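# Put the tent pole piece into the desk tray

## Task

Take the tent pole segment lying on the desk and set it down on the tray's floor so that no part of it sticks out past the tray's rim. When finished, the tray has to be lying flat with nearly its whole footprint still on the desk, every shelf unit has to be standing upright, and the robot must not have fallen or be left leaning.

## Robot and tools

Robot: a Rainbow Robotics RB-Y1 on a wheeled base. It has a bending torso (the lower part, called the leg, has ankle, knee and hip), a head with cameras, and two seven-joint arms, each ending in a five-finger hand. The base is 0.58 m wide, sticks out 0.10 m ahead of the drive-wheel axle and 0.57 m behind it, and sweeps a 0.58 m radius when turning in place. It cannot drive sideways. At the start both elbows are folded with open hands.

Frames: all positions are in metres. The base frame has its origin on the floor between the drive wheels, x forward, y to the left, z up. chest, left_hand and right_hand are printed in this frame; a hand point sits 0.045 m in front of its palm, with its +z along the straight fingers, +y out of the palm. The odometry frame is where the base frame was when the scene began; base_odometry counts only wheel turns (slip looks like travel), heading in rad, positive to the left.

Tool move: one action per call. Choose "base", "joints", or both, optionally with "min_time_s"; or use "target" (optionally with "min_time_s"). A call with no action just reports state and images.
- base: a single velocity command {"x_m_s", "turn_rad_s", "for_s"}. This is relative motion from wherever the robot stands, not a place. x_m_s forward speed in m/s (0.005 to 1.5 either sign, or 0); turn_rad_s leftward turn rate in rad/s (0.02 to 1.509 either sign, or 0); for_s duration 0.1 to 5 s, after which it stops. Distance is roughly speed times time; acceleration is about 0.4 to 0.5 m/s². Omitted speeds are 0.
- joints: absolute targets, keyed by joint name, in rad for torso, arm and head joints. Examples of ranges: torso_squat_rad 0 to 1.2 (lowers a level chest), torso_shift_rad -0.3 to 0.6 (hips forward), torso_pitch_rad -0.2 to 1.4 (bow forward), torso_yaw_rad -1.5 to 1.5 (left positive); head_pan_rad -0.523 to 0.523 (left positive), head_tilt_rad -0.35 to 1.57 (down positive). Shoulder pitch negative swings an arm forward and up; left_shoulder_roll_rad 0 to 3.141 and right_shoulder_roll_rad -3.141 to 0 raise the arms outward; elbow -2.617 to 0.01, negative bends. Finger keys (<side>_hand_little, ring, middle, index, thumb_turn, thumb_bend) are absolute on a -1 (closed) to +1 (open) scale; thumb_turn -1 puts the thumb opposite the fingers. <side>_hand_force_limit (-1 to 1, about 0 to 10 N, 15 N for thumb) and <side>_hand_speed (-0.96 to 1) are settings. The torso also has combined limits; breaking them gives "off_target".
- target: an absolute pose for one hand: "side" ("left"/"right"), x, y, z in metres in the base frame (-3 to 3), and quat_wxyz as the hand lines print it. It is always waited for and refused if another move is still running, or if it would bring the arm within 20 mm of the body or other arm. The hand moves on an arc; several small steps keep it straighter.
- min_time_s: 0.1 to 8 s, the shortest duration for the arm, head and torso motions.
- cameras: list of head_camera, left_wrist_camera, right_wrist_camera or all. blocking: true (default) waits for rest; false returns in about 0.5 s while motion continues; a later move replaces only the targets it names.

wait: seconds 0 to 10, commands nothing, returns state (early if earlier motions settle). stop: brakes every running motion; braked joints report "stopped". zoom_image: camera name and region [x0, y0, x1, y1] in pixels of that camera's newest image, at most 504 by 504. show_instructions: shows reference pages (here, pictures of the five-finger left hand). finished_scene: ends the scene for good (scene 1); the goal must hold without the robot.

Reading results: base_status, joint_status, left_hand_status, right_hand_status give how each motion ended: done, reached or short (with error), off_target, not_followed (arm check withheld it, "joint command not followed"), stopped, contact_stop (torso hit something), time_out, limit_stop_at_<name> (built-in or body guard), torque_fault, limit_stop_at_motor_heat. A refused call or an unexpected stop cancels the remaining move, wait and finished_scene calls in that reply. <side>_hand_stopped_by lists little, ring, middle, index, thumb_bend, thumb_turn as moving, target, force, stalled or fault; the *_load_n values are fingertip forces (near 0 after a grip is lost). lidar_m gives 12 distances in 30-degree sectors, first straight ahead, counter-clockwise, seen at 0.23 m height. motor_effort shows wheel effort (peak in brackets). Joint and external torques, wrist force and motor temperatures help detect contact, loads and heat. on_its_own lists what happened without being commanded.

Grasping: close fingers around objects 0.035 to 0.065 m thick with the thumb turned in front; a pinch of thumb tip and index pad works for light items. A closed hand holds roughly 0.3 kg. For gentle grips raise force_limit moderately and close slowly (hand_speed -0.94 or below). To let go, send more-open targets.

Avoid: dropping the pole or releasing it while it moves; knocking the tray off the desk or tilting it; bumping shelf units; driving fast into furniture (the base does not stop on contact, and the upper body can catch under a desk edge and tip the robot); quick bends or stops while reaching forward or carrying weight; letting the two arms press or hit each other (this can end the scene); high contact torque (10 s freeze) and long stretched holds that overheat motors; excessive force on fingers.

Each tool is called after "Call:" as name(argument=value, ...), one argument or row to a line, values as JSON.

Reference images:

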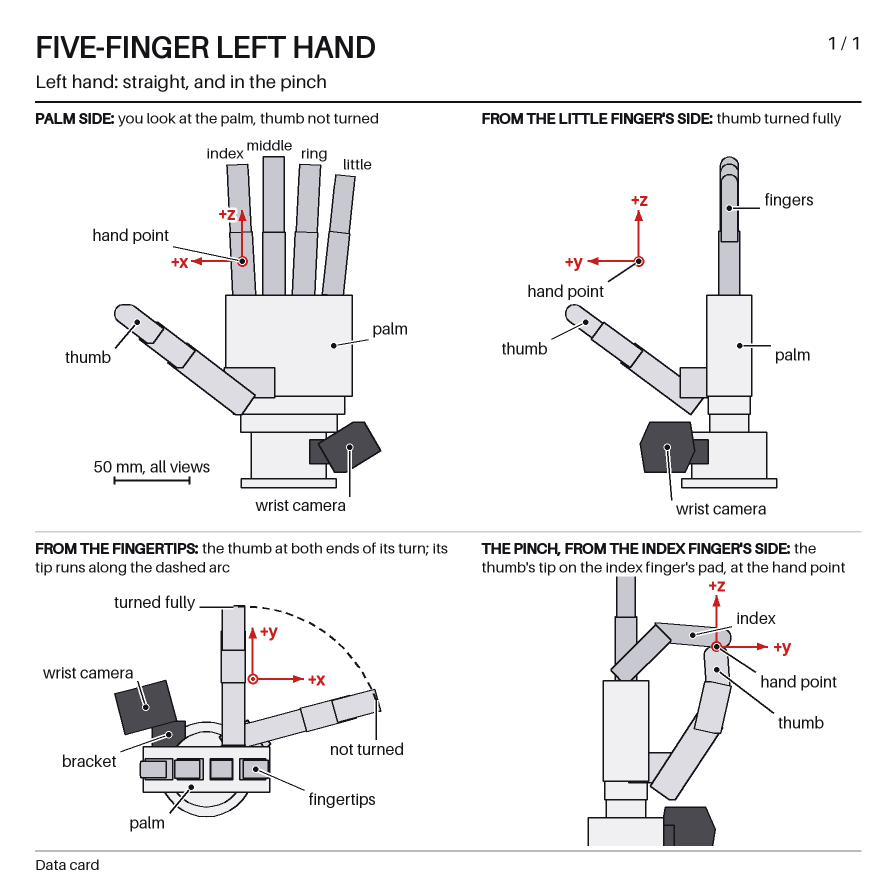

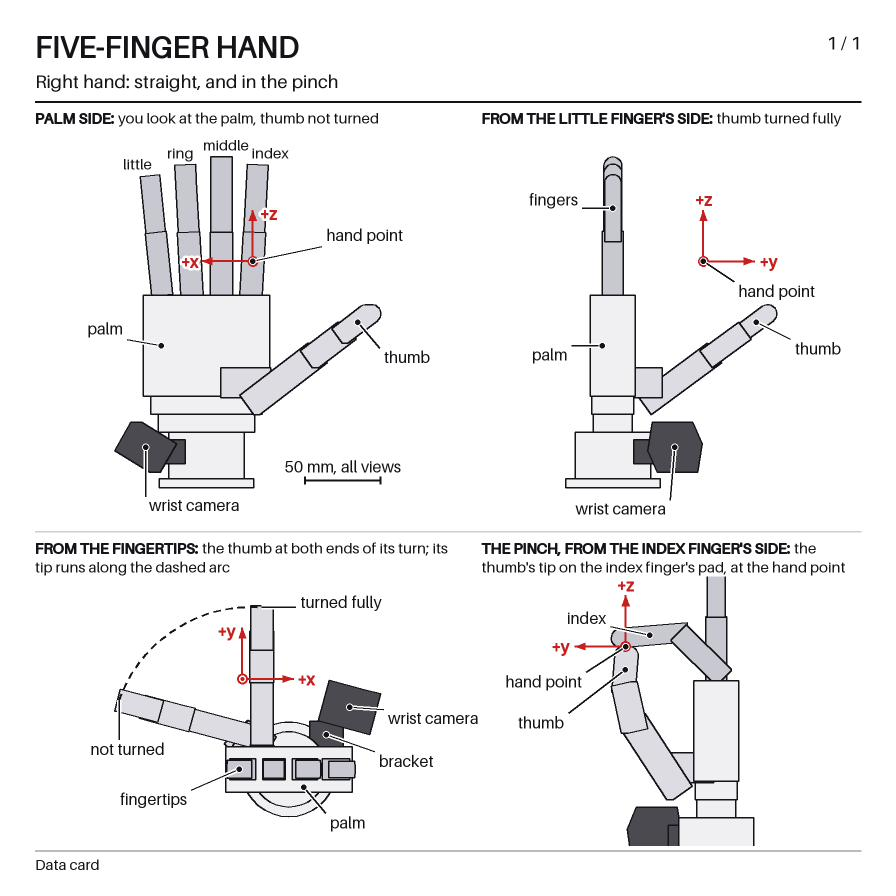

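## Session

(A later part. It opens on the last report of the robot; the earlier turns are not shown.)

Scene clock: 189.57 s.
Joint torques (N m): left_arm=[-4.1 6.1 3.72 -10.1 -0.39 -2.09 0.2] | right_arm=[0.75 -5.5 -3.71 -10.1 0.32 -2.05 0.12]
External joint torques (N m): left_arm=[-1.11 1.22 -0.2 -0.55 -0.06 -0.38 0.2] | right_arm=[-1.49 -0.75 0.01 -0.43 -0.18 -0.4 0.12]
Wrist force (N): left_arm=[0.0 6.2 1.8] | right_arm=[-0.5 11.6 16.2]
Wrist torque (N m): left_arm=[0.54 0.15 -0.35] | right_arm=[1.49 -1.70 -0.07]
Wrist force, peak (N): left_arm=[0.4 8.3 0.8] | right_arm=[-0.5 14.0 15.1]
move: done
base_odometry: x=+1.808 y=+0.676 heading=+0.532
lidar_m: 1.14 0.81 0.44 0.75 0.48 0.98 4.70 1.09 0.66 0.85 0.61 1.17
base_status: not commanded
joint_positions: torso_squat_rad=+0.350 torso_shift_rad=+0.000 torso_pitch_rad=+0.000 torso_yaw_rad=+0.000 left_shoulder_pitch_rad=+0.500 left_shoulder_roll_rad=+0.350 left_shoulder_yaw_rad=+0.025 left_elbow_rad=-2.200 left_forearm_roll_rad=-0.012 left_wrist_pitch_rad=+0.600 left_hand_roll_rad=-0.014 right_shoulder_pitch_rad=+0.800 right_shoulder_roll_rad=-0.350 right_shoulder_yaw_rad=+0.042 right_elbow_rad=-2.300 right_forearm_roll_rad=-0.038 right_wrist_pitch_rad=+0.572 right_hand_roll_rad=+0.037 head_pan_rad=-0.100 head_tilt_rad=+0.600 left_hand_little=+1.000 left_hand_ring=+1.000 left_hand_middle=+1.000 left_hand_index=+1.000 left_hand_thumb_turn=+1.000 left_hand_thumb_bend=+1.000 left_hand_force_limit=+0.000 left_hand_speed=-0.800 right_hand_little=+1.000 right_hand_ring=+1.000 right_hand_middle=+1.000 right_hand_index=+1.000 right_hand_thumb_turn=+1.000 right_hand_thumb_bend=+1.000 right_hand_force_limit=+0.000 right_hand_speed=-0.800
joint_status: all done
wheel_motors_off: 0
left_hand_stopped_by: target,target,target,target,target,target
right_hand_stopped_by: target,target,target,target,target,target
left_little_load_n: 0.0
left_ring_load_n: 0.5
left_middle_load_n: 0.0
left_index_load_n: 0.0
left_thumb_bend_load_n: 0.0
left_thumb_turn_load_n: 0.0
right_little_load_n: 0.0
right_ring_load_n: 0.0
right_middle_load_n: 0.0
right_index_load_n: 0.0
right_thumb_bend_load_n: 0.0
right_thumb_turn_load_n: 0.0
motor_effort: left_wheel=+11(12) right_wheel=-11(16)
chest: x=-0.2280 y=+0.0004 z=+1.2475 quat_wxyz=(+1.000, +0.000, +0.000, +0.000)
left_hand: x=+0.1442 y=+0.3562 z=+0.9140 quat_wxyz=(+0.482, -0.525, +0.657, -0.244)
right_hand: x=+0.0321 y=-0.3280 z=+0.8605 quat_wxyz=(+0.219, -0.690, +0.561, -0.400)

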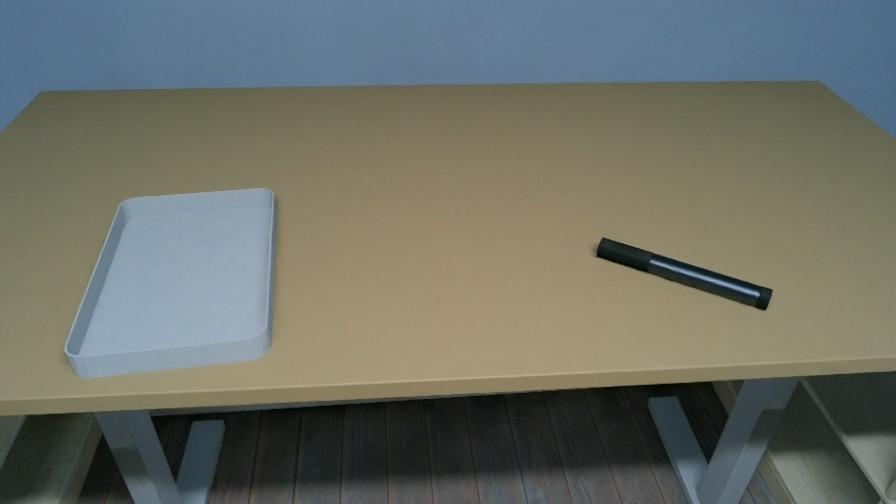

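Call:
move(
  joints={"left_shoulder_pitch_rad": -0.1, "left_shoulder_roll_rad": 0.4},
)

Call:
move(
  joints={"torso_yaw_rad": -0.9, "head_pan_rad": 0.35},
  min_time_s=2.5,
)

Call:
move(
  base={"x_m_s": 0.1, "for_s": 1.2},
  cameras=["head_camera", "left_wrist_camera"],
)

Scene clock: 237.60 s.
Joint torques (N m): left_arm=[-11.17 7.52 3.91 -8.04 -0.41 -2.12 0.1] | right_arm=[0.92 -4.55 -3.3 -9.76 0.29 -1.84 0.17]
External joint torques (N m): left_arm=[0.27 1.99 -0.32 0.18 -0.03 -0.3 0.11] | right_arm=[-1.31 0.2 0.42 -0.09 -0.21 -0.19 0.16]
Wrist force (N): left_arm=[1.4 7.1 -2.4] | right_arm=[-0.1 11.4 16.0]
Wrist torque (N m): left_arm=[0.91 -0.24 -0.27] | right_arm=[1.50 -1.75 -0.03]
Wrist force, peak (N): left_arm=[1.1 8.3 0.4] | right_arm=[-0.4 11.5 17.1]
move: done
base_odometry: x=+1.808 y=+0.676 heading=+0.532
lidar_m: 1.14 0.82 0.43 0.74 0.48 0.99 4.70 1.09 0.66 0.85 0.61 1.18
base_status: not commanded
joint_positions: torso_squat_rad=+0.350 torso_shift_rad=+0.000 torso_pitch_rad=+0.000 torso_yaw_rad=+0.000 left_shoulder_pitch_rad=-0.100 left_shoulder_roll_rad=+0.400 left_shoulder_yaw_rad=+0.025 left_elbow_rad=-2.200 left_forearm_roll_rad=-0.012 left_wrist_pitch_rad=+0.600 left_hand_roll_rad=-0.014 right_shoulder_pitch_rad=+0.800 right_shoulder_roll_rad=-0.350 right_shoulder_yaw_rad=+0.042 right_elbow_rad=-2.300 right_forearm_roll_rad=-0.038 right_wrist_pitch_rad=+0.572 right_hand_roll_rad=+0.037 head_pan_rad=-0.100 head_tilt_rad=+0.600 left_hand_little=+1.000 left_hand_ring=+1.000 left_hand_middle=+1.000 left_hand_index=+1.000 left_hand_thumb_turn=+1.000 left_hand_thumb_bend=+1.000 left_hand_force_limit=+0.000 left_hand_speed=-0.800 right_hand_little=+1.000 right_hand_ring=+1.000 right_hand_middle=+1.000 right_hand_index=+1.000 right_hand_thumb_turn=+1.000 right_hand_thumb_bend=+1.000 right_hand_force_limit=+0.000 right_hand_speed=-0.800
joint_status: all done
wheel_motors_off: 0
left_hand_stopped_by: target,target,target,target,target,target
right_hand_stopped_by: target,target,target,target,target,target
left_little_load_n: 0.0
left_ring_load_n: 0.0
left_middle_load_n: 0.0
left_index_load_n: 0.0
left_thumb_bend_load_n: 0.0
left_thumb_turn_load_n: 0.0
right_little_load_n: 0.0
right_ring_load_n: 0.0
right_middle_load_n: 0.0
right_index_load_n: -0.5
right_thumb_bend_load_n: 0.0
right_thumb_turn_load_n: -0.5
motor_effort: left_wheel=+11(12) right_wheel=-11(14)
chest: x=-0.2280 y=+0.0004 z=+1.2475 quat_wxyz=(+1.000, +0.000, +0.000, +0.000)
left_hand: x=+0.3250 y=+0.2679 z=+1.1862 quat_wxyz=(+0.629, -0.353, +0.556, -0.413)
right_hand: x=+0.0321 y=-0.3280 z=+0.8605 quat_wxyz=(+0.219, -0.690, +0.561, -0.400)
pictures: none

Scene clock: 240.40 s.
Joint torques (N m): left_arm=[-11.54 7.47 3.9 -8 -0.45 -2.05 0.22] | right_arm=[1.11 -5.04 -3.92 -9.76 0.2 -2.04 0.17]
External joint torques (N m): left_arm=[-0.11 1.93 -0.34 0.22 -0.07 -0.23 0.23] | right_arm=[-1.14 -0.31 -0.2 -0.09 -0.3 -0.4 0.17]
Wrist force (N): left_arm=[1.4 7.2 -2.2] | right_arm=[-0.1 10.9 16.2]
Wrist torque (N m): left_arm=[0.92 -0.17 -0.28] | right_arm=[1.43 -1.74 -0.07]
Wrist force, peak (N): left_arm=[1.2 8.1 -1.7] | right_arm=[0.1 11.8 16.7]
move: done
base_odometry: x=+1.808 y=+0.676 heading=+0.532
lidar_m: 1.14 0.83 0.44 0.75 0.48 0.99 4.70 1.09 0.65 0.87 0.62 1.17
base_status: not commanded
joint_positions: torso_squat_rad=+0.350 torso_shift_rad=+0.000 torso_pitch_rad=+0.000 torso_yaw_rad=-0.900 left_shoulder_pitch_rad=-0.100 left_shoulder_roll_rad=+0.400 left_shoulder_yaw_rad=+0.025 left_elbow_rad=-2.200 left_forearm_roll_rad=-0.012 left_wrist_pitch_rad=+0.600 left_hand_roll_rad=-0.014 right_shoulder_pitch_rad=+0.800 right_shoulder_roll_rad=-0.350 right_shoulder_yaw_rad=+0.042 right_elbow_rad=-2.300 right_forearm_roll_rad=-0.038 right_wrist_pitch_rad=+0.572 right_hand_roll_rad=+0.037 head_pan_rad=+0.350 head_tilt_rad=+0.600 left_hand_little=+1.000 left_hand_ring=+1.000 left_hand_middle=+1.000 left_hand_index=+1.000 left_hand_thumb_turn=+1.000 left_hand_thumb_bend=+1.000 left_hand_force_limit=+0.000 left_hand_speed=-0.800 right_hand_little=+1.000 right_hand_ring=+1.000 right_hand_middle=+1.000 right_hand_index=+1.000 right_hand_thumb_turn=+1.000 right_hand_thumb_bend=+1.000 right_hand_force_limit=+0.000 right_hand_speed=-0.800
joint_status: all done
wheel_motors_off: 0
left_hand_stopped_by: target,target,target,target,target,target
right_hand_stopped_by: target,target,target,target,target,target
left_little_load_n: 0.0
left_ring_load_n: 0.0
left_middle_load_n: 0.0
left_index_load_n: 0.0
left_thumb_bend_load_n: 0.0
left_thumb_turn_load_n: 0.0
right_little_load_n: 0.0
right_ring_load_n: 0.0
right_middle_load_n: 0.0
right_index_load_n: 0.0
right_thumb_bend_load_n: 0.0
right_thumb_turn_load_n: 0.0
motor_effort: left_wheel=+11(12) right_wheel=-13(14)
chest: x=-0.2280 y=+0.0004 z=+1.2475 quat_wxyz=(+0.900, +0.000, +0.000, -0.435)
left_hand: x=+0.3253 y=-0.2665 z=+1.1861 quat_wxyz=(+0.386, -0.076, +0.654, -0.646)
right_hand: x=-0.3235 y=-0.4075 z=+0.8605 quat_wxyz=(+0.023, -0.378, +0.806, -0.456)
pictures: none

Scene clock: 242.30 s.
Joint torques (N m): left_arm=[-11.56 7.65 3.89 -7.98 -0.35 -2.02 0.08] | right_arm=[0.86 -4.9 -3.38 -9.93 0.51 -1.85 0.3]
External joint torques (N m): left_arm=[-0.13 2.11 -0.35 0.24 0.03 -0.2 0.08] | right_arm=[-1.39 -0.16 0.34 -0.26 0.01 -0.2 0.3]
Wrist force (N): left_arm=[0.4 6.7 -1.2] | right_arm=[0.1 11.0 16.4]
Wrist torque (N m): left_arm=[0.79 0.00 -0.37] | right_arm=[1.42 -1.77 -0.07]
Wrist force, peak (N): left_arm=[0.6 8.2 -1.1] | right_arm=[0.2 11.7 16.8]
move: done
base_odometry: x=+1.911 y=+0.737 heading=+0.533
lidar_m: 1.01 0.71 0.37 0.62 0.60 0.56 4.81 1.19 0.73 0.59 0.92 1.05
base_status: done (sent for 1.2 of 1.2 s)
joint_positions: torso_squat_rad=+0.350 torso_shift_rad=+0.000 torso_pitch_rad=+0.000 torso_yaw_rad=-0.900 left_shoulder_pitch_rad=-0.100 left_shoulder_roll_rad=+0.400 left_shoulder_yaw_rad=+0.025 left_elbow_rad=-2.200 left_forearm_roll_rad=-0.012 left_wrist_pitch_rad=+0.600 left_hand_roll_rad=-0.014 right_shoulder_pitch_rad=+0.800 right_shoulder_roll_rad=-0.350 right_shoulder_yaw_rad=+0.042 right_elbow_rad=-2.300 right_forearm_roll_rad=-0.038 right_wrist_pitch_rad=+0.572 right_hand_roll_rad=+0.037 head_pan_rad=+0.350 head_tilt_rad=+0.600 left_hand_little=+1.000 left_hand_ring=+1.000 left_hand_middle=+1.000 left_hand_index=+1.000 left_hand_thumb_turn=+1.000 left_hand_thumb_bend=+1.000 left_hand_force_limit=+0.000 left_hand_speed=-0.800 right_hand_little=+1.000 right_hand_ring=+1.000 right_hand_middle=+1.000 right_hand_index=+1.000 right_hand_thumb_turn=+1.000 right_hand_thumb_bend=+1.000 right_hand_force_limit=+0.000 right_hand_speed=-0.800
joint_status: not commanded
wheel_motors_off: 0
left_hand_stopped_by: target,target,target,target,target,target
right_hand_stopped_by: target,target,target,target,target,target
left_little_load_n: 0.0
left_ring_load_n: 0.0
left_middle_load_n: 0.0
left_index_load_n: 0.0
left_thumb_bend_load_n: 0.0
left_thumb_turn_load_n: 0.0
right_little_load_n: 0.0
right_ring_load_n: -0.5
right_middle_load_n: 0.0
right_index_load_n: -0.5
right_thumb_bend_load_n: 0.0
right_thumb_turn_load_n: -0.5
motor_effort: left_wheel=+9(40) right_wheel=-14(26)
chest: x=-0.2279 y=+0.0004 z=+1.2475 quat_wxyz=(+0.900, +0.000, +0.000, -0.435)
left_hand: x=+0.3254 y=-0.2665 z=+1.1860 quat_wxyz=(+0.386, -0.076, +0.654, -0.646)
right_hand: x=-0.3235 y=-0.4075 z=+0.8605 quat_wxyz=(+0.023, -0.378, +0.806, -0.456)

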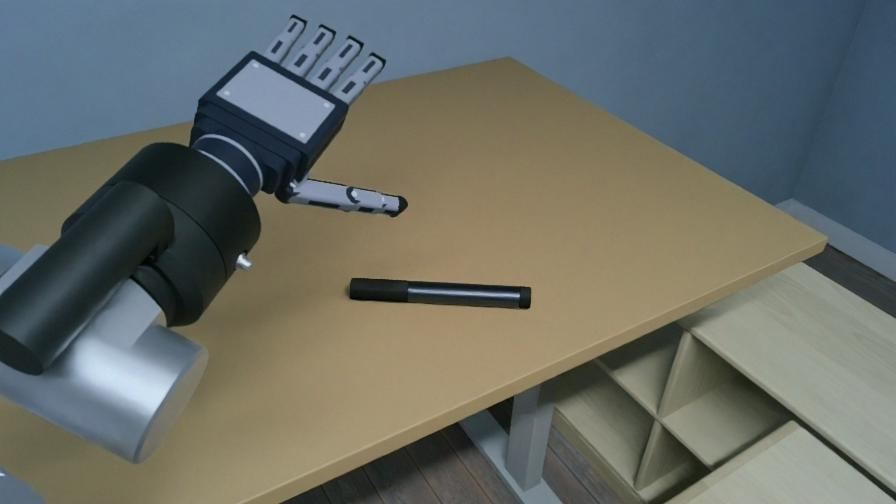

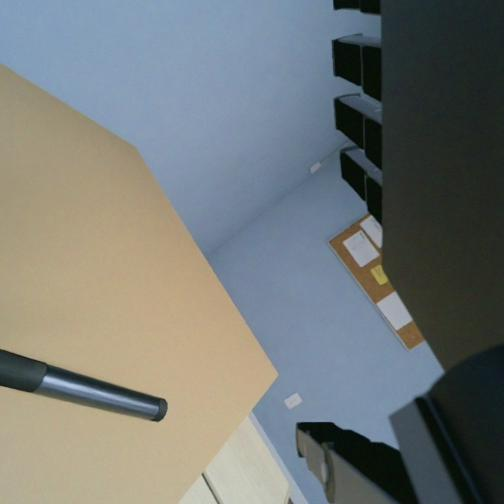

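Call:
move(
  joints={"torso_yaw_rad": -1.1, "head_pan_rad": 0.5, "head_tilt_rad": 0.65, "left_hand_speed": -0.2, "left_hand_thumb_turn": -1, "left_hand_thumb_bend": 0.8, "left_hand_index": 0.4, "left_hand_middle": 0.4},
)

Call:
move(
  target={"side": "left", "x": 0.36, "y": -0.37, "z": 1.08, "quat_wxyz": [0.2231, -0.3864, 0.7750, -0.4475]},
  min_time_s=3,
  cameras=["head_camera", "left_wrist_camera"],
)

Scene clock: 291.73 s.
Joint torques (N m): left_arm=[-11.82 7.57 3.79 -7.99 -0.43 -2.04 0.19] | right_arm=[1.6 -5.21 -3.52 -9.8 0.38 -2.03 0.2]
External joint torques (N m): left_arm=[-0.39 2.01 -0.45 0.23 -0.04 -0.22 0.21] | right_arm=[-0.66 -0.48 0.2 -0.13 -0.13 -0.38 0.19]
Wrist force (N): left_arm=[0.5 7.4 -2.1] | right_arm=[0.2 11.2 16.3]
Wrist torque (N m): left_arm=[0.91 0.00 -0.39] | right_arm=[1.47 -1.77 -0.07]
Wrist force, peak (N): left_arm=[1.5 7.9 -1.3] | right_arm=[0.3 11.7 17.0]
move: done
base_odometry: x=+1.911 y=+0.737 heading=+0.533
lidar_m: 1.02 0.73 0.37 0.62 0.60 0.57 4.82 1.19 0.72 0.59 0.93 1.05
base_status: not commanded
joint_positions: torso_squat_rad=+0.350 torso_shift_rad=+0.000 torso_pitch_rad=+0.000 torso_yaw_rad=-1.100 left_shoulder_pitch_rad=-0.100 left_shoulder_roll_rad=+0.400 left_shoulder_yaw_rad=+0.025 left_elbow_rad=-2.200 left_forearm_roll_rad=-0.012 left_wrist_pitch_rad=+0.600 left_hand_roll_rad=-0.014 right_shoulder_pitch_rad=+0.800 right_shoulder_roll_rad=-0.350 right_shoulder_yaw_rad=+0.042 right_elbow_rad=-2.300 right_forearm_roll_rad=-0.038 right_wrist_pitch_rad=+0.572 right_hand_roll_rad=+0.037 head_pan_rad=+0.500 head_tilt_rad=+0.650 left_hand_little=+1.000 left_hand_ring=+1.000 left_hand_middle=+0.400 left_hand_index=+0.400 left_hand_thumb_turn=-1.000 left_hand_thumb_bend=+0.800 left_hand_force_limit=+0.000 left_hand_speed=-0.200 right_hand_little=+1.000 right_hand_ring=+1.000 right_hand_middle=+1.000 right_hand_index=+1.000 right_hand_thumb_turn=+1.000 right_hand_thumb_bend=+1.000 right_hand_force_limit=+0.000 right_hand_speed=-0.800
joint_status: all done
wheel_motors_off: 0
left_hand_stopped_by: target,target,target,target,target,target
right_hand_stopped_by: target,target,target,target,target,target
left_little_load_n: 0.0
left_ring_load_n: 0.0
left_middle_load_n: 0.0
left_index_load_n: 0.0
left_thumb_bend_load_n: 0.0
left_thumb_turn_load_n: 0.5
right_little_load_n: 0.0
right_ring_load_n: 0.0
right_middle_load_n: 0.0
right_index_load_n: 0.0
right_thumb_bend_load_n: 0.0
right_thumb_turn_load_n: 0.0
motor_effort: left_wheel=+10(11) right_wheel=-14(16)
chest: x=-0.2279 y=+0.0004 z=+1.2475 quat_wxyz=(+0.853, +0.000, +0.000, -0.523)
left_hand: x=+0.2614 y=-0.3711 z=+1.1860 quat_wxyz=(+0.320, -0.010, +0.658, -0.681)
right_hand: x=-0.4026 y=-0.3804 z=+0.8606 quat_wxyz=(-0.022, -0.295, +0.839, -0.456)
pictures: none

Scene clock: 295.07 s.
Joint torques (N m): left_arm=[-19.83 6.84 2.11 -7.79 -0.74 -1.63 0.23] | right_arm=[1.41 -4.7 -3.42 -9.59 0.22 -1.86 0.1]
External joint torques (N m): left_arm=[-1.35 -1.04 1.04 0.87 -0.28 0.06 0.23] | right_arm=[-0.84 0.03 0.3 0.08 -0.29 -0.21 0.1]
Wrist force (N): left_arm=[-1.6 6.2 1.5] | right_arm=[0.0 11.3 16.2]
Wrist torque (N m): left_arm=[0.51 0.24 -0.44] | right_arm=[1.46 -1.78 -0.08]
Wrist force, peak (N): left_arm=[-0.2 7.9 -0.6] | right_arm=[0.4 11.4 17.2]
move: done
base_odometry: x=+1.911 y=+0.737 heading=+0.533
lidar_m: 1.02 0.71 0.37 0.62 0.60 0.56 4.82 1.20 0.73 0.59 0.93 1.05
base_status: not commanded
joint_positions: torso_squat_rad=+0.350 torso_shift_rad=+0.000 torso_pitch_rad=+0.000 torso_yaw_rad=-1.100 left_shoulder_pitch_rad=-0.609 left_shoulder_roll_rad=+0.258 left_shoulder_yaw_rad=+0.259 left_elbow_rad=-1.659 left_forearm_roll_rad=-0.195 left_wrist_pitch_rad=+1.294 left_hand_roll_rad=+0.311 right_shoulder_pitch_rad=+0.800 right_shoulder_roll_rad=-0.350 right_shoulder_yaw_rad=+0.042 right_elbow_rad=-2.300 right_forearm_roll_rad=-0.038 right_wrist_pitch_rad=+0.572 right_hand_roll_rad=+0.037 head_pan_rad=+0.500 head_tilt_rad=+0.650 left_hand_little=+1.000 left_hand_ring=+1.000 left_hand_middle=+0.400 left_hand_index=+0.400 left_hand_thumb_turn=-1.000 left_hand_thumb_bend=+0.800 left_hand_force_limit=+0.000 left_hand_speed=-0.200 right_hand_little=+1.000 right_hand_ring=+1.000 right_hand_middle=+1.000 right_hand_index=+1.000 right_hand_thumb_turn=+1.000 right_hand_thumb_bend=+1.000 right_hand_force_limit=+0.000 right_hand_speed=-0.800
joint_status: all done
wheel_motors_off: 0
left_hand_stopped_by: target,target,target,target,target,target
right_hand_stopped_by: target,target,target,target,target,target
left_little_load_n: 0.0
left_ring_load_n: 0.0
left_middle_load_n: 0.0
left_index_load_n: 0.0
left_thumb_bend_load_n: 0.0
left_thumb_turn_load_n: 0.0
right_little_load_n: 0.0
right_ring_load_n: 0.0
right_middle_load_n: 0.0
right_index_load_n: 0.0
right_thumb_bend_load_n: 0.0
right_thumb_turn_load_n: 0.0
motor_effort: left_wheel=+11(11) right_wheel=-15(16)
chest: x=-0.2279 y=+0.0004 z=+1.2475 quat_wxyz=(+0.853, +0.000, +0.000, -0.523)
left_hand: x=+0.3601 y=-0.3699 z=+1.0801 quat_wxyz=(+0.223, -0.386, +0.775, -0.448)
left_hand_status: reached (checked arc that bows 26 mm and turns the hand up to 54 deg, planned for 3.0 s): 0 mm and 0.0 deg off.
right_hand: x=-0.4026 y=-0.3804 z=+0.8605 quat_wxyz=(-0.022, -0.295, +0.839, -0.456)

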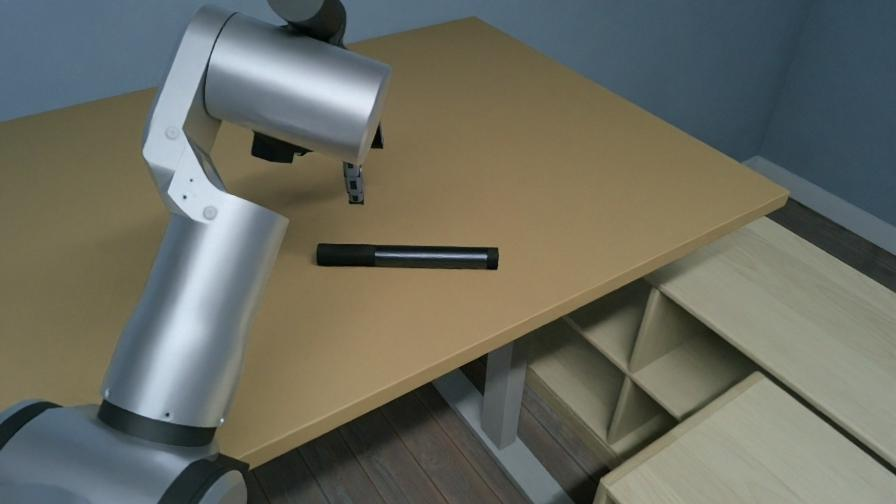

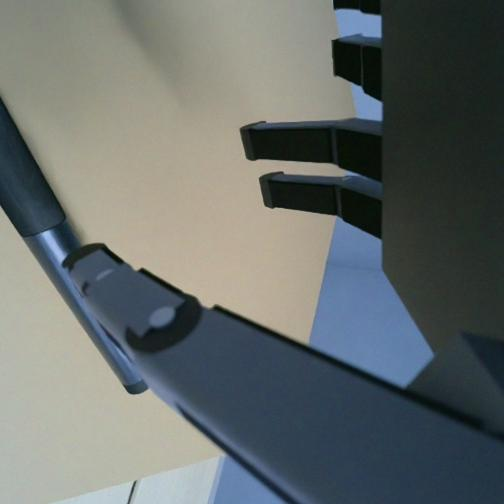

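Call:
move(
  target={"side": "left", "x": 0.34, "y": -0.37, "z": 1.05, "quat_wxyz": [0.2231, -0.3864, 0.7750, -0.4475]},
  min_time_s=1,
  cameras=["head_camera", "left_wrist_camera"],
)

Scene clock: 330.23 s.
Joint torques (N m): left_arm=[-17.51 5.75 -0.1 -10.06 -0.89 -2.27 0.27] | right_arm=[1.31 -4.37 -3.14 -9.83 0.38 -2 0]
External joint torques (N m): left_arm=[0.18 -0.92 -1 -1.14 -0.38 -0.6 0.28] | right_arm=[-0.95 0.37 0.59 -0.16 -0.12 -0.36 0]
Wrist force (N): left_arm=[-0.8 7.3 1.6] | right_arm=[0.1 11.3 16.2]
Wrist torque (N m): left_arm=[0.73 0.11 -0.40] | right_arm=[1.48 -1.76 -0.04]
Wrist force, peak (N): left_arm=[-1.1 7.6 1.8] | right_arm=[-0.1 12.6 16.7]
move: done
base_odometry: x=+1.911 y=+0.737 heading=+0.533
lidar_m: 1.02 0.72 0.37 0.61 0.60 0.57 4.82 1.20 0.73 0.59 0.92 1.05
base_status: not commanded
joint_positions: torso_squat_rad=+0.350 torso_shift_rad=+0.000 torso_pitch_rad=+0.000 torso_yaw_rad=-1.100 left_shoulder_pitch_rad=-0.531 left_shoulder_roll_rad=+0.199 left_shoulder_yaw_rad=+0.220 left_elbow_rad=-1.693 left_forearm_roll_rad=-0.248 left_wrist_pitch_rad=+1.247 left_hand_roll_rad=+0.350 right_shoulder_pitch_rad=+0.800 right_shoulder_roll_rad=-0.350 right_shoulder_yaw_rad=+0.042 right_elbow_rad=-2.300 right_forearm_roll_rad=-0.038 right_wrist_pitch_rad=+0.572 right_hand_roll_rad=+0.037 head_pan_rad=+0.500 head_tilt_rad=+0.650 left_hand_little=+1.000 left_hand_ring=+1.000 left_hand_middle=+0.400 left_hand_index=+0.400 left_hand_thumb_turn=-1.000 left_hand_thumb_bend=+0.800 left_hand_force_limit=+0.000 left_hand_speed=-0.200 right_hand_little=+1.000 right_hand_ring=+1.000 right_hand_middle=+1.000 right_hand_index=+1.000 right_hand_thumb_turn=+1.000 right_hand_thumb_bend=+1.000 right_hand_force_limit=+0.000 right_hand_speed=-0.800
joint_status: all done
wheel_motors_off: 0
left_hand_stopped_by: target,target,target,target,target,target
right_hand_stopped_by: target,target,target,target,target,target
left_little_load_n: 0.0
left_ring_load_n: -0.5
left_middle_load_n: 0.0
left_index_load_n: 0.0
left_thumb_bend_load_n: 0.0
left_thumb_turn_load_n: 0.0
right_little_load_n: 0.0
right_ring_load_n: 0.0
right_middle_load_n: 0.0
right_index_load_n: 0.0
right_thumb_bend_load_n: 0.0
right_thumb_turn_load_n: 0.0
motor_effort: left_wheel=+10(11) right_wheel=-14(15)
chest: x=-0.2279 y=+0.0004 z=+1.2475 quat_wxyz=(+0.853, +0.000, +0.000, -0.523)
left_hand: x=+0.3402 y=-0.3699 z=+1.0501 quat_wxyz=(+0.223, -0.386, +0.775, -0.447)
left_hand_status: reached (checked arc that bows 3 mm and turns the hand up to 0 deg, planned for 1.0 s): 0 mm and 0.0 deg off.
right_hand: x=-0.4026 y=-0.3804 z=+0.8605 quat_wxyz=(-0.022, -0.295, +0.839, -0.456)

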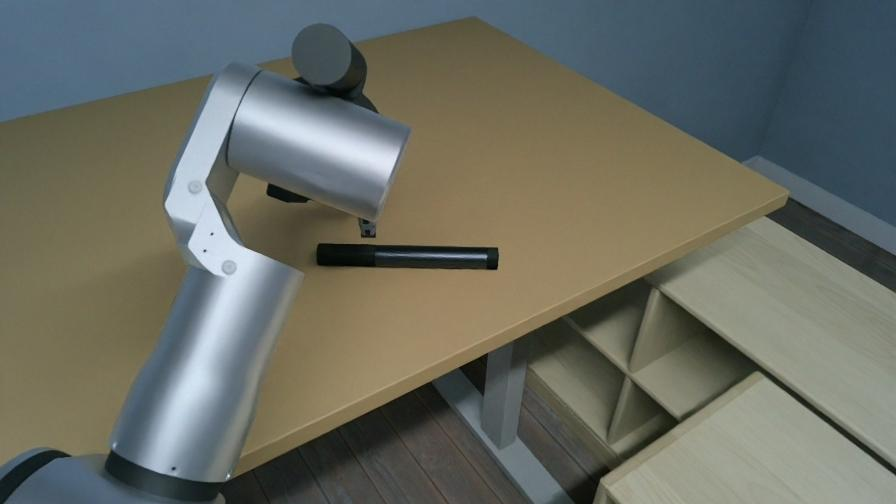

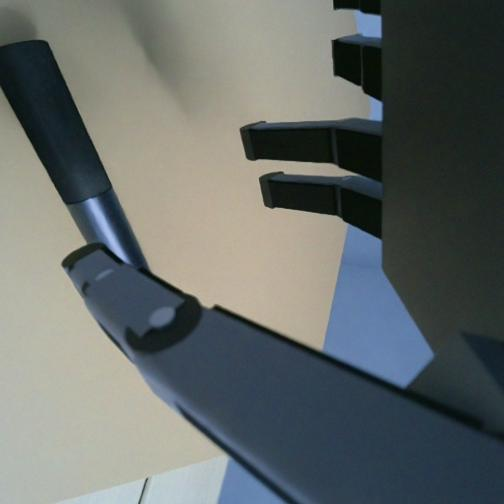

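Call:
move(
  target={"side": "left", "x": 0.343, "y": -0.388, "z": 1.005, "quat_wxyz": [0.2231, -0.3864, 0.7750, -0.4475]},
  min_time_s=1.5,
  cameras=["head_camera", "left_wrist_camera"],
)

Scene clock: 357.43 s.
Joint torques (N m): left_arm=[-18.14 5.53 -0.38 -8.61 -0.87 -2.27 0.32] | right_arm=[1.47 -4.92 -3.05 -9.77 0.41 -1.98 0.14]
External joint torques (N m): left_arm=[-0.03 -0.87 -1.2 0.92 -0.3 -0.65 0.33] | right_arm=[-0.79 -0.19 0.67 -0.1 -0.1 -0.34 0.14]
Wrist force (N): left_arm=[-0.9 7.3 2.2] | right_arm=[0.0 11.0 16.9]
Wrist torque (N m): left_arm=[0.68 0.11 -0.43] | right_arm=[1.40 -1.77 -0.08]
Wrist force, peak (N): left_arm=[-1.4 7.7 1.8] | right_arm=[0.4 11.6 17.0]
move: done
base_odometry: x=+1.911 y=+0.737 heading=+0.533
lidar_m: 1.02 0.72 0.37 0.62 0.60 0.57 4.82 1.19 0.73 0.58 0.93 1.06
base_status: not commanded
joint_positions: torso_squat_rad=+0.350 torso_shift_rad=+0.000 torso_pitch_rad=+0.000 torso_yaw_rad=-1.100 left_shoulder_pitch_rad=-0.520 left_shoulder_roll_rad=+0.177 left_shoulder_yaw_rad=+0.196 left_elbow_rad=-1.530 left_forearm_roll_rad=-0.298 left_wrist_pitch_rad=+1.080 left_hand_roll_rad=+0.425 right_shoulder_pitch_rad=+0.800 right_shoulder_roll_rad=-0.350 right_shoulder_yaw_rad=+0.042 right_elbow_rad=-2.300 right_forearm_roll_rad=-0.038 right_wrist_pitch_rad=+0.572 right_hand_roll_rad=+0.037 head_pan_rad=+0.500 head_tilt_rad=+0.650 left_hand_little=+1.000 left_hand_ring=+1.000 left_hand_middle=+0.400 left_hand_index=+0.400 left_hand_thumb_turn=-1.000 left_hand_thumb_bend=+0.800 left_hand_force_limit=+0.000 left_hand_speed=-0.200 right_hand_little=+1.000 right_hand_ring=+1.000 right_hand_middle=+1.000 right_hand_index=+1.000 right_hand_thumb_turn=+1.000 right_hand_thumb_bend=+1.000 right_hand_force_limit=+0.000 right_hand_speed=-0.800
joint_status: all done
wheel_motors_off: 0
left_hand_stopped_by: target,target,target,target,target,target
right_hand_stopped_by: target,target,target,target,target,target
left_little_load_n: -0.5
left_ring_load_n: 0.0
left_middle_load_n: 0.0
left_index_load_n: 0.0
left_thumb_bend_load_n: 0.0
left_thumb_turn_load_n: 0.0
right_little_load_n: 0.0
right_ring_load_n: 0.0
right_middle_load_n: 0.0
right_index_load_n: 0.0
right_thumb_bend_load_n: 0.0
right_thumb_turn_load_n: 0.0
motor_effort: left_wheel=+10(11) right_wheel=-14(15)
chest: x=-0.2279 y=+0.0004 z=+1.2475 quat_wxyz=(+0.853, +0.000, +0.000, -0.523)
left_hand: x=+0.3433 y=-0.3879 z=+1.0053 quat_wxyz=(+0.223, -0.386, +0.775, -0.448)
left_hand_status: reached (checked arc that bows 3 mm and turns the hand up to 1 deg, planned for 1.5 s): 0 mm and 0.0 deg off.
right_hand: x=-0.4026 y=-0.3804 z=+0.8605 quat_wxyz=(-0.022, -0.295, +0.839, -0.456)

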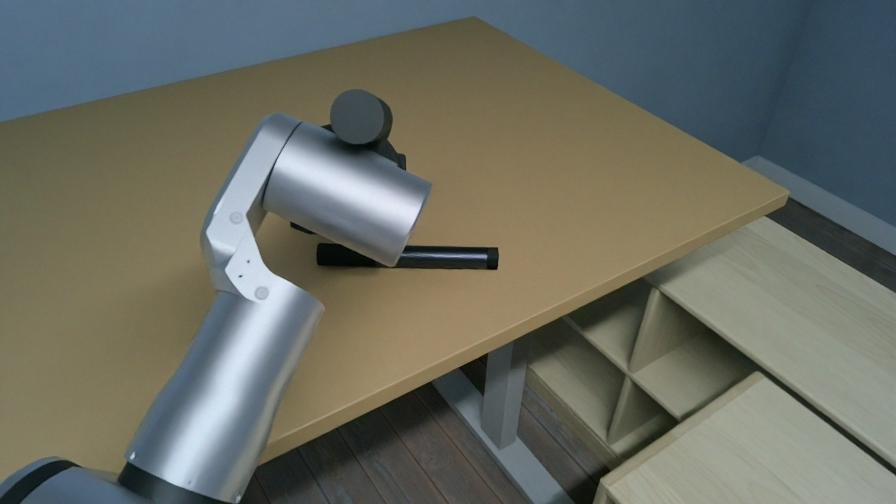

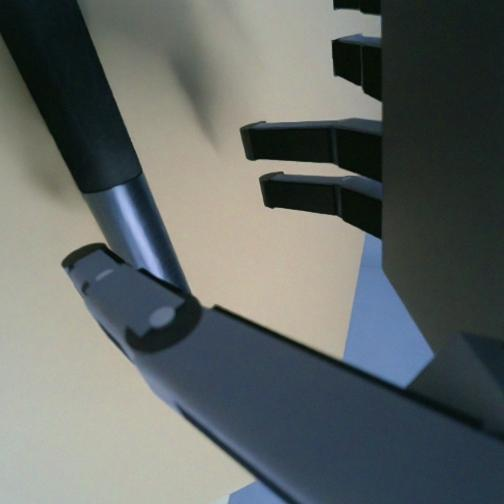

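Call:
move(
  target={"side": "left", "x": 0.335, "y": -0.380, "z": 0.975, "quat_wxyz": [0.2114, -0.3660, 0.7849, -0.4532]},
  min_time_s=1.5,
  cameras=["head_camera", "left_wrist_camera"],
)

Scene clock: 382.37 s.
Joint torques (N m): left_arm=[-16.93 4.89 0.03 -10.89 -0.37 -2.31 0.01] | right_arm=[1.38 -4.82 -3.27 -9.74 0.49 -1.73 0.21]
External joint torques (N m): left_arm=[0.2 -1.24 -1.04 -1.17 0.12 -0.67 0.02] | right_arm=[-0.87 -0.08 0.45 -0.07 -0.02 -0.09 0.21]
Wrist force (N): left_arm=[-0.9 6.6 2.2] | right_arm=[-1.0 11.0 16.1]
Wrist torque (N m): left_arm=[0.58 0.14 -0.50] | right_arm=[1.41 -1.58 -0.10]
Wrist force, peak (N): left_arm=[-1.9 7.4 2.1] | right_arm=[0.4 11.8 17.3]
move: done
base_odometry: x=+1.911 y=+0.737 heading=+0.533
lidar_m: 1.01 0.72 0.38 0.63 0.60 0.56 4.83 1.19 0.73 0.58 0.93 1.06
base_status: not commanded
joint_positions: torso_squat_rad=+0.350 torso_shift_rad=+0.000 torso_pitch_rad=+0.000 torso_yaw_rad=-1.100 left_shoulder_pitch_rad=-0.434 left_shoulder_roll_rad=+0.176 left_shoulder_yaw_rad=+0.182 left_elbow_rad=-1.540 left_forearm_roll_rad=-0.246 left_wrist_pitch_rad=+0.991 left_hand_roll_rad=+0.395 right_shoulder_pitch_rad=+0.800 right_shoulder_roll_rad=-0.350 right_shoulder_yaw_rad=+0.042 right_elbow_rad=-2.300 right_forearm_roll_rad=-0.038 right_wrist_pitch_rad=+0.572 right_hand_roll_rad=+0.037 head_pan_rad=+0.500 head_tilt_rad=+0.650 left_hand_little=+1.000 left_hand_ring=+1.000 left_hand_middle=+0.400 left_hand_index=+0.400 left_hand_thumb_turn=-1.000 left_hand_thumb_bend=+0.800 left_hand_force_limit=+0.000 left_hand_speed=-0.200 right_hand_little=+1.000 right_hand_ring=+1.000 right_hand_middle=+1.000 right_hand_index=+1.000 right_hand_thumb_turn=+1.000 right_hand_thumb_bend=+1.000 right_hand_force_limit=+0.000 right_hand_speed=-0.800
joint_status: all done
wheel_motors_off: 0
left_hand_stopped_by: target,target,target,target,target,target
right_hand_stopped_by: target,target,target,target,target,target
left_little_load_n: 0.0
left_ring_load_n: 0.0
left_middle_load_n: -0.5
left_index_load_n: 0.0
left_thumb_bend_load_n: 0.0
left_thumb_turn_load_n: 0.0
right_little_load_n: 0.0
right_ring_load_n: 0.0
right_middle_load_n: 0.0
right_index_load_n: 0.0
right_thumb_bend_load_n: 0.0
right_thumb_turn_load_n: -0.5
motor_effort: left_wheel=+11(11) right_wheel=-15(16)
chest: x=-0.2279 y=+0.0004 z=+1.2475 quat_wxyz=(+0.853, +0.000, +0.000, -0.523)
left_hand: x=+0.3353 y=-0.3798 z=+0.9751 quat_wxyz=(+0.212, -0.366, +0.785, -0.453)
left_hand_status: reached (checked arc that bows 3 mm and turns the hand up to 3 deg, planned for 1.5 s): 0 mm and 0.0 deg off.
right_hand: x=-0.4026 y=-0.3804 z=+0.8605 quat_wxyz=(-0.022, -0.295, +0.839, -0.456)

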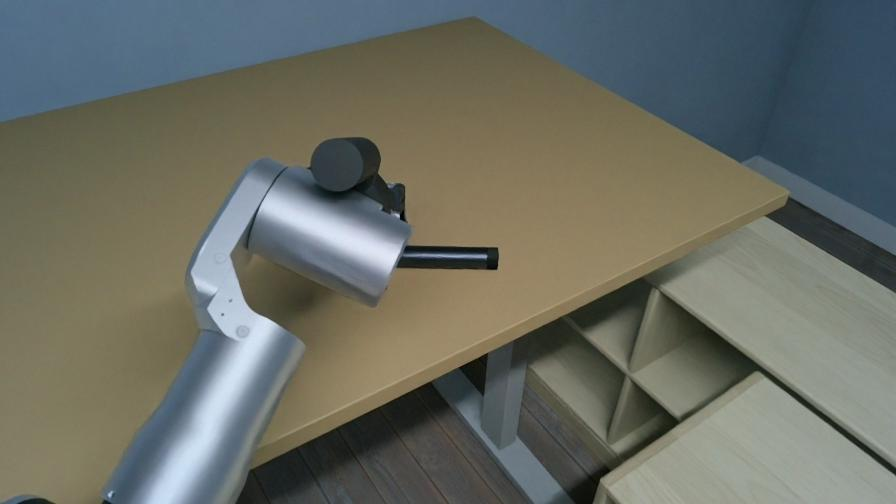

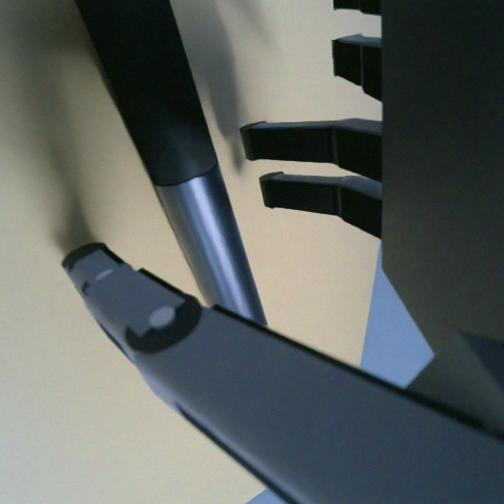

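Call:
move(
  target={"side": "left", "x": 0.328, "y": -0.374, "z": 0.963, "quat_wxyz": [0.2114, -0.3660, 0.7849, -0.4532]},
  min_time_s=1.5,
  cameras=["left_wrist_camera"],
)

Scene clock: 397.83 s.
Joint torques (N m): left_arm=[-7.89 1.73 -0.74 -4.16 -0.1 0.46 0.1] | right_arm=[1.62 -4.64 -3.17 -9.69 0.51 -1.86 0.19]
External joint torques (N m): left_arm=[8.73 -3.99 -1.75 5.61 0.4 2.1 0.11] | right_arm=[-0.63 0.1 0.54 -0.02 0.01 -0.22 0.19]
Wrist force (N): left_arm=[-1.9 -6.8 -6.1] | right_arm=[0.2 11.3 16.5]
Wrist torque (N m): left_arm=[-0.04 0.13 -0.26] | right_arm=[1.46 -1.81 -0.06]
Wrist force, peak (N): left_arm=[-1.7 -7.7 -7.1] | right_arm=[0.5 11.9 16.8]
move: done
base_odometry: x=+1.911 y=+0.737 heading=+0.533
lidar_m: 1.01 0.73 0.38 0.62 0.61 0.56 4.82 1.19 0.73 0.58 0.92 1.06
base_status: not commanded
joint_positions: torso_squat_rad=+0.350 torso_shift_rad=+0.000 torso_pitch_rad=+0.000 torso_yaw_rad=-1.100 left_shoulder_pitch_rad=-0.397 left_shoulder_roll_rad=+0.160 left_shoulder_yaw_rad=+0.173 left_elbow_rad=-1.560 left_forearm_roll_rad=-0.260 left_wrist_pitch_rad=+0.971 left_hand_roll_rad=+0.404 right_shoulder_pitch_rad=+0.800 right_shoulder_roll_rad=-0.350 right_shoulder_yaw_rad=+0.042 right_elbow_rad=-2.300 right_forearm_roll_rad=-0.038 right_wrist_pitch_rad=+0.572 right_hand_roll_rad=+0.037 head_pan_rad=+0.500 head_tilt_rad=+0.650 left_hand_little=+1.000 left_hand_ring=+1.000 left_hand_middle=+0.400 left_hand_index=+0.400 left_hand_thumb_turn=-1.000 left_hand_thumb_bend=+0.799 left_hand_force_limit=+0.000 left_hand_speed=-0.200 right_hand_little=+1.000 right_hand_ring=+1.000 right_hand_middle=+1.000 right_hand_index=+1.000 right_hand_thumb_turn=+1.000 right_hand_thumb_bend=+1.000 right_hand_force_limit=+0.000 right_hand_speed=-0.800
joint_status: all done
wheel_motors_off: 0
left_hand_stopped_by: target,target,target,target,target,target
right_hand_stopped_by: target,target,target,target,target,target
left_little_load_n: 0.0
left_ring_load_n: 0.0
left_middle_load_n: 0.0
left_index_load_n: 0.0
left_thumb_bend_load_n: -6.0
left_thumb_turn_load_n: -2.0
right_little_load_n: 0.0
right_ring_load_n: 0.0
right_middle_load_n: 0.0
right_index_load_n: 0.0
right_thumb_bend_load_n: 0.0
right_thumb_turn_load_n: 0.0
motor_effort: left_wheel=+10(11) right_wheel=-14(16)
chest: x=-0.2281 y=+0.0004 z=+1.2475 quat_wxyz=(+0.853, +0.000, +0.000, -0.523)
left_hand: x=+0.3288 y=-0.3751 z=+0.9656 quat_wxyz=(+0.212, -0.366, +0.784, -0.455)
left_hand_status: reached (checked arc that bows 1 mm and turns the hand up to 0 deg, planned for 1.5 s): 3 mm and 0.2 deg off.
right_hand: x=-0.4027 y=-0.3804 z=+0.8605 quat_wxyz=(-0.022, -0.295, +0.839, -0.456)

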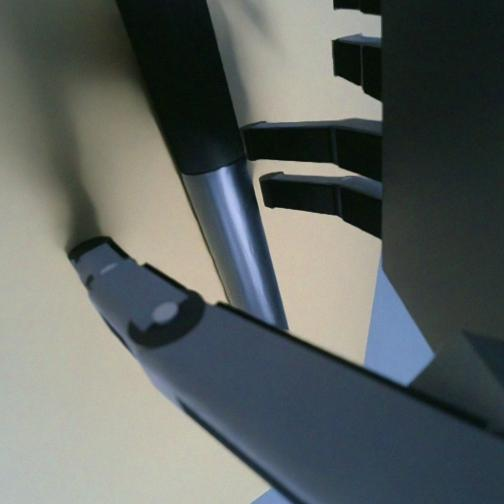

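Call:
move(
  target={"side": "left", "x": 0.327, "y": -0.376, "z": 0.973, "quat_wxyz": [0.2114, -0.3660, 0.7849, -0.4532]},
  min_time_s=1,
)

Call:
move(
  joints={"left_hand_thumb_bend": 0.6},
)

Call:
move(
  target={"side": "left", "x": 0.327, "y": -0.377, "z": 0.963, "quat_wxyz": [0.2114, -0.3660, 0.7849, -0.4532]},
  min_time_s=1,
  cameras=["left_wrist_camera"],
)

Scene clock: 409.50 s.
Joint torques (N m): left_arm=[-18.01 7.1 -0.05 -10.81 -0.33 -1.44 -0.12] | right_arm=[1.51 -4.57 -3.31 -10.03 0.27 -1.97 0.14]
External joint torques (N m): left_arm=[-1.29 1.39 -1.03 -1.1 0.17 0.2 -0.11] | right_arm=[-0.75 0.16 0.41 -0.37 -0.24 -0.33 0.14]
Wrist force (N): left_arm=[-1.0 6.6 1.9] | right_arm=[-0.1 10.8 16.3]
Wrist torque (N m): left_arm=[0.59 0.12 -0.46] | right_arm=[1.42 -1.73 -0.06]
Wrist force, peak (N): left_arm=[-2.2 -8.0 -7.3] | right_arm=[0.0 11.7 16.9]
move: done
base_odometry: x=+1.911 y=+0.737 heading=+0.533
lidar_m: 1.02 0.73 0.37 0.64 0.60 0.55 4.82 1.20 0.72 0.59 0.92 1.06
base_status: not commanded
joint_positions: torso_squat_rad=+0.350 torso_shift_rad=+0.000 torso_pitch_rad=+0.000 torso_yaw_rad=-1.100 left_shoulder_pitch_rad=-0.408 left_shoulder_roll_rad=+0.160 left_shoulder_yaw_rad=+0.173 left_elbow_rad=-1.576 left_forearm_roll_rad=-0.258 left_wrist_pitch_rad=+1.000 left_hand_roll_rad=+0.398 right_shoulder_pitch_rad=+0.800 right_shoulder_roll_rad=-0.350 right_shoulder_yaw_rad=+0.042 right_elbow_rad=-2.300 right_forearm_roll_rad=-0.038 right_wrist_pitch_rad=+0.572 right_hand_roll_rad=+0.037 head_pan_rad=+0.500 head_tilt_rad=+0.650 left_hand_little=+1.000 left_hand_ring=+1.000 left_hand_middle=+0.400 left_hand_index=+0.400 left_hand_thumb_turn=-1.000 left_hand_thumb_bend=+0.800 left_hand_force_limit=+0.000 left_hand_speed=-0.200 right_hand_little=+1.000 right_hand_ring=+1.000 right_hand_middle=+1.000 right_hand_index=+1.000 right_hand_thumb_turn=+1.000 right_hand_thumb_bend=+1.000 right_hand_force_limit=+0.000 right_hand_speed=-0.800
joint_status: all done
wheel_motors_off: 0
left_hand_stopped_by: target,target,target,target,target,target
right_hand_stopped_by: target,target,target,target,target,target
left_little_load_n: 0.0
left_ring_load_n: 0.0
left_middle_load_n: 0.0
left_index_load_n: 0.0
left_thumb_bend_load_n: 0.0
left_thumb_turn_load_n: 0.0
right_little_load_n: 0.0
right_ring_load_n: 0.0
right_middle_load_n: 0.0
right_index_load_n: 0.0
right_thumb_bend_load_n: 0.0
right_thumb_turn_load_n: 0.0
motor_effort: left_wheel=+10(11) right_wheel=-13(16)
chest: x=-0.2281 y=+0.0004 z=+1.2475 quat_wxyz=(+0.853, +0.000, +0.000, -0.523)
left_hand: x=+0.3271 y=-0.3760 z=+0.9725 quat_wxyz=(+0.211, -0.366, +0.785, -0.453)
left_hand_status: reached (checked arc that bows 0 mm and turns the hand up to 0 deg, planned for 1.0 s): 0 mm and 0.0 deg off.
right_hand: x=-0.4027 y=-0.3804 z=+0.8605 quat_wxyz=(-0.022, -0.295, +0.839, -0.456)
pictures: none

Scene clock: 410.17 s.
Joint torques (N m): left_arm=[-18.27 7.14 -0.33 -10.89 -0.32 -1.47 -0.06] | right_arm=[1.41 -5.04 -3.43 -9.97 0.31 -2 0.13]
External joint torques (N m): left_arm=[-1.55 1.44 -1.32 -1.18 0.17 0.17 -0.05] | right_arm=[-0.84 -0.31 0.29 -0.31 -0.19 -0.36 0.13]
Wrist force (N): left_arm=[-1.5 6.7 2.0] | right_arm=[-0.6 11.5 16.8]
Wrist torque (N m): left_arm=[0.63 0.20 -0.49] | right_arm=[1.48 -1.73 -0.10]
Wrist force, peak (N): left_arm=[-1.6 7.0 2.5] | right_arm=[-0.6 11.5 16.8]
move: done
base_odometry: x=+1.911 y=+0.737 heading=+0.533
lidar_m: 1.01 0.73 0.36 0.64 0.60 0.57 4.82 1.19 0.74 0.58 0.91 1.05
base_status: not commanded
joint_positions: torso_squat_rad=+0.350 torso_shift_rad=+0.000 torso_pitch_rad=+0.000 torso_yaw_rad=-1.100 left_shoulder_pitch_rad=-0.408 left_shoulder_roll_rad=+0.160 left_shoulder_yaw_rad=+0.173 left_elbow_rad=-1.576 left_forearm_roll_rad=-0.258 left_wrist_pitch_rad=+1.000 left_hand_roll_rad=+0.398 right_shoulder_pitch_rad=+0.800 right_shoulder_roll_rad=-0.350 right_shoulder_yaw_rad=+0.042 right_elbow_rad=-2.300 right_forearm_roll_rad=-0.038 right_wrist_pitch_rad=+0.572 right_hand_roll_rad=+0.037 head_pan_rad=+0.500 head_tilt_rad=+0.650 left_hand_little=+1.000 left_hand_ring=+1.000 left_hand_middle=+0.400 left_hand_index=+0.400 left_hand_thumb_turn=-1.000 left_hand_thumb_bend=+0.600 left_hand_force_limit=+0.000 left_hand_speed=-0.200 right_hand_little=+1.000 right_hand_ring=+1.000 right_hand_middle=+1.000 right_hand_index=+1.000 right_hand_thumb_turn=+1.000 right_hand_thumb_bend=+1.000 right_hand_force_limit=+0.000 right_hand_speed=-0.800
joint_status: all done
wheel_motors_off: 0
left_hand_stopped_by: target,target,target,target,target,target
right_hand_stopped_by: target,target,target,target,target,target
left_little_load_n: 0.0
left_ring_load_n: 0.0
left_middle_load_n: 0.0
left_index_load_n: 0.0
left_thumb_bend_load_n: 0.0
left_thumb_turn_load_n: 0.0
right_little_load_n: 0.0
right_ring_load_n: 0.0
right_middle_load_n: -0.5
right_index_load_n: 0.0
right_thumb_bend_load_n: 0.0
right_thumb_turn_load_n: 0.0
motor_effort: left_wheel=+10(11) right_wheel=-14(16)
chest: x=-0.2281 y=+0.0004 z=+1.2475 quat_wxyz=(+0.853, +0.000, +0.000, -0.523)
left_hand: x=+0.3271 y=-0.3760 z=+0.9725 quat_wxyz=(+0.211, -0.366, +0.785, -0.453)
right_hand: x=-0.4027 y=-0.3804 z=+0.8605 quat_wxyz=(-0.022, -0.295, +0.839, -0.456)
pictures: none

Scene clock: 411.50 s.
Joint torques (N m): left_arm=[-14.67 3.76 -0.42 -7.21 -0.73 -1.79 0.29] | right_arm=[1.71 -4.97 -3.05 -9.59 0.39 -1.97 0.16]
External joint torques (N m): left_arm=[2.01 -1.87 -1.38 2.57 -0.23 -0.15 0.3] | right_arm=[-0.54 -0.24 0.67 0.08 -0.11 -0.33 0.16]
Wrist force (N): left_arm=[-1.5 3.2 -3.5] | right_arm=[-0.6 11.4 16.6]
Wrist torque (N m): left_arm=[0.43 0.05 -0.36] | right_arm=[1.49 -1.67 -0.06]
Wrist force, peak (N): left_arm=[-1.4 7.7 1.6] | right_arm=[-0.2 11.9 16.8]
move: done
base_odometry: x=+1.911 y=+0.737 heading=+0.533
lidar_m: 1.01 0.72 0.38 0.62 0.61 0.57 4.81 1.19 0.71 0.59 0.93 1.06
base_status: not commanded
joint_positions: torso_squat_rad=+0.350 torso_shift_rad=+0.000 torso_pitch_rad=+0.000 torso_yaw_rad=-1.100 left_shoulder_pitch_rad=-0.401 left_shoulder_roll_rad=+0.155 left_shoulder_yaw_rad=+0.171 left_elbow_rad=-1.553 left_forearm_roll_rad=-0.268 left_wrist_pitch_rad=+0.970 left_hand_roll_rad=+0.409 right_shoulder_pitch_rad=+0.800 right_shoulder_roll_rad=-0.350 right_shoulder_yaw_rad=+0.042 right_elbow_rad=-2.300 right_forearm_roll_rad=-0.038 right_wrist_pitch_rad=+0.572 right_hand_roll_rad=+0.037 head_pan_rad=+0.500 head_tilt_rad=+0.650 left_hand_little=+1.000 left_hand_ring=+1.000 left_hand_middle=+0.400 left_hand_index=+0.400 left_hand_thumb_turn=-1.000 left_hand_thumb_bend=+0.600 left_hand_force_limit=+0.000 left_hand_speed=-0.200 right_hand_little=+1.000 right_hand_ring=+1.000 right_hand_middle=+1.000 right_hand_index=+1.000 right_hand_thumb_turn=+1.000 right_hand_thumb_bend=+1.000 right_hand_force_limit=+0.000 right_hand_speed=-0.800
joint_status: all done
wheel_motors_off: 0
left_hand_stopped_by: target,target,target,target,target,target
right_hand_stopped_by: target,target,target,target,target,target
left_little_load_n: 0.0
left_ring_load_n: 0.0
left_middle_load_n: 0.0
left_index_load_n: 0.0
left_thumb_bend_load_n: 0.5
left_thumb_turn_load_n: -1.0
right_little_load_n: 0.0
right_ring_load_n: 0.0
right_middle_load_n: 0.0
right_index_load_n: 0.0
right_thumb_bend_load_n: 0.0
right_thumb_turn_load_n: 0.0
motor_effort: left_wheel=+10(11) right_wheel=-15(15)
chest: x=-0.2281 y=+0.0004 z=+1.2475 quat_wxyz=(+0.853, +0.000, +0.000, -0.523)
left_hand: x=+0.3270 y=-0.3767 z=+0.9640 quat_wxyz=(+0.211, -0.366, +0.785, -0.454)
left_hand_status: reached (checked arc that bows 0 mm and turns the hand up to 0 deg, planned for 1.0 s): 1 mm and 0.1 deg off.
right_hand: x=-0.4027 y=-0.3804 z=+0.8605 quat_wxyz=(-0.022, -0.295, +0.839, -0.456)

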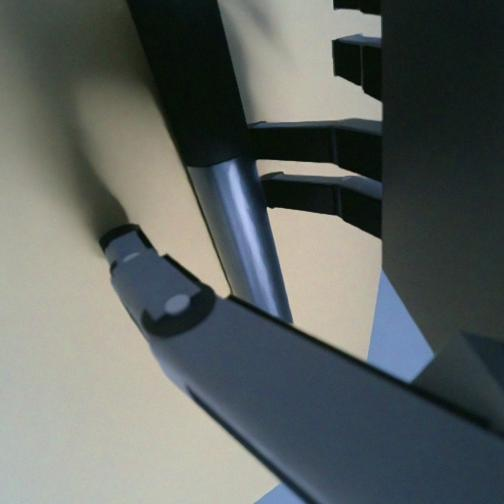

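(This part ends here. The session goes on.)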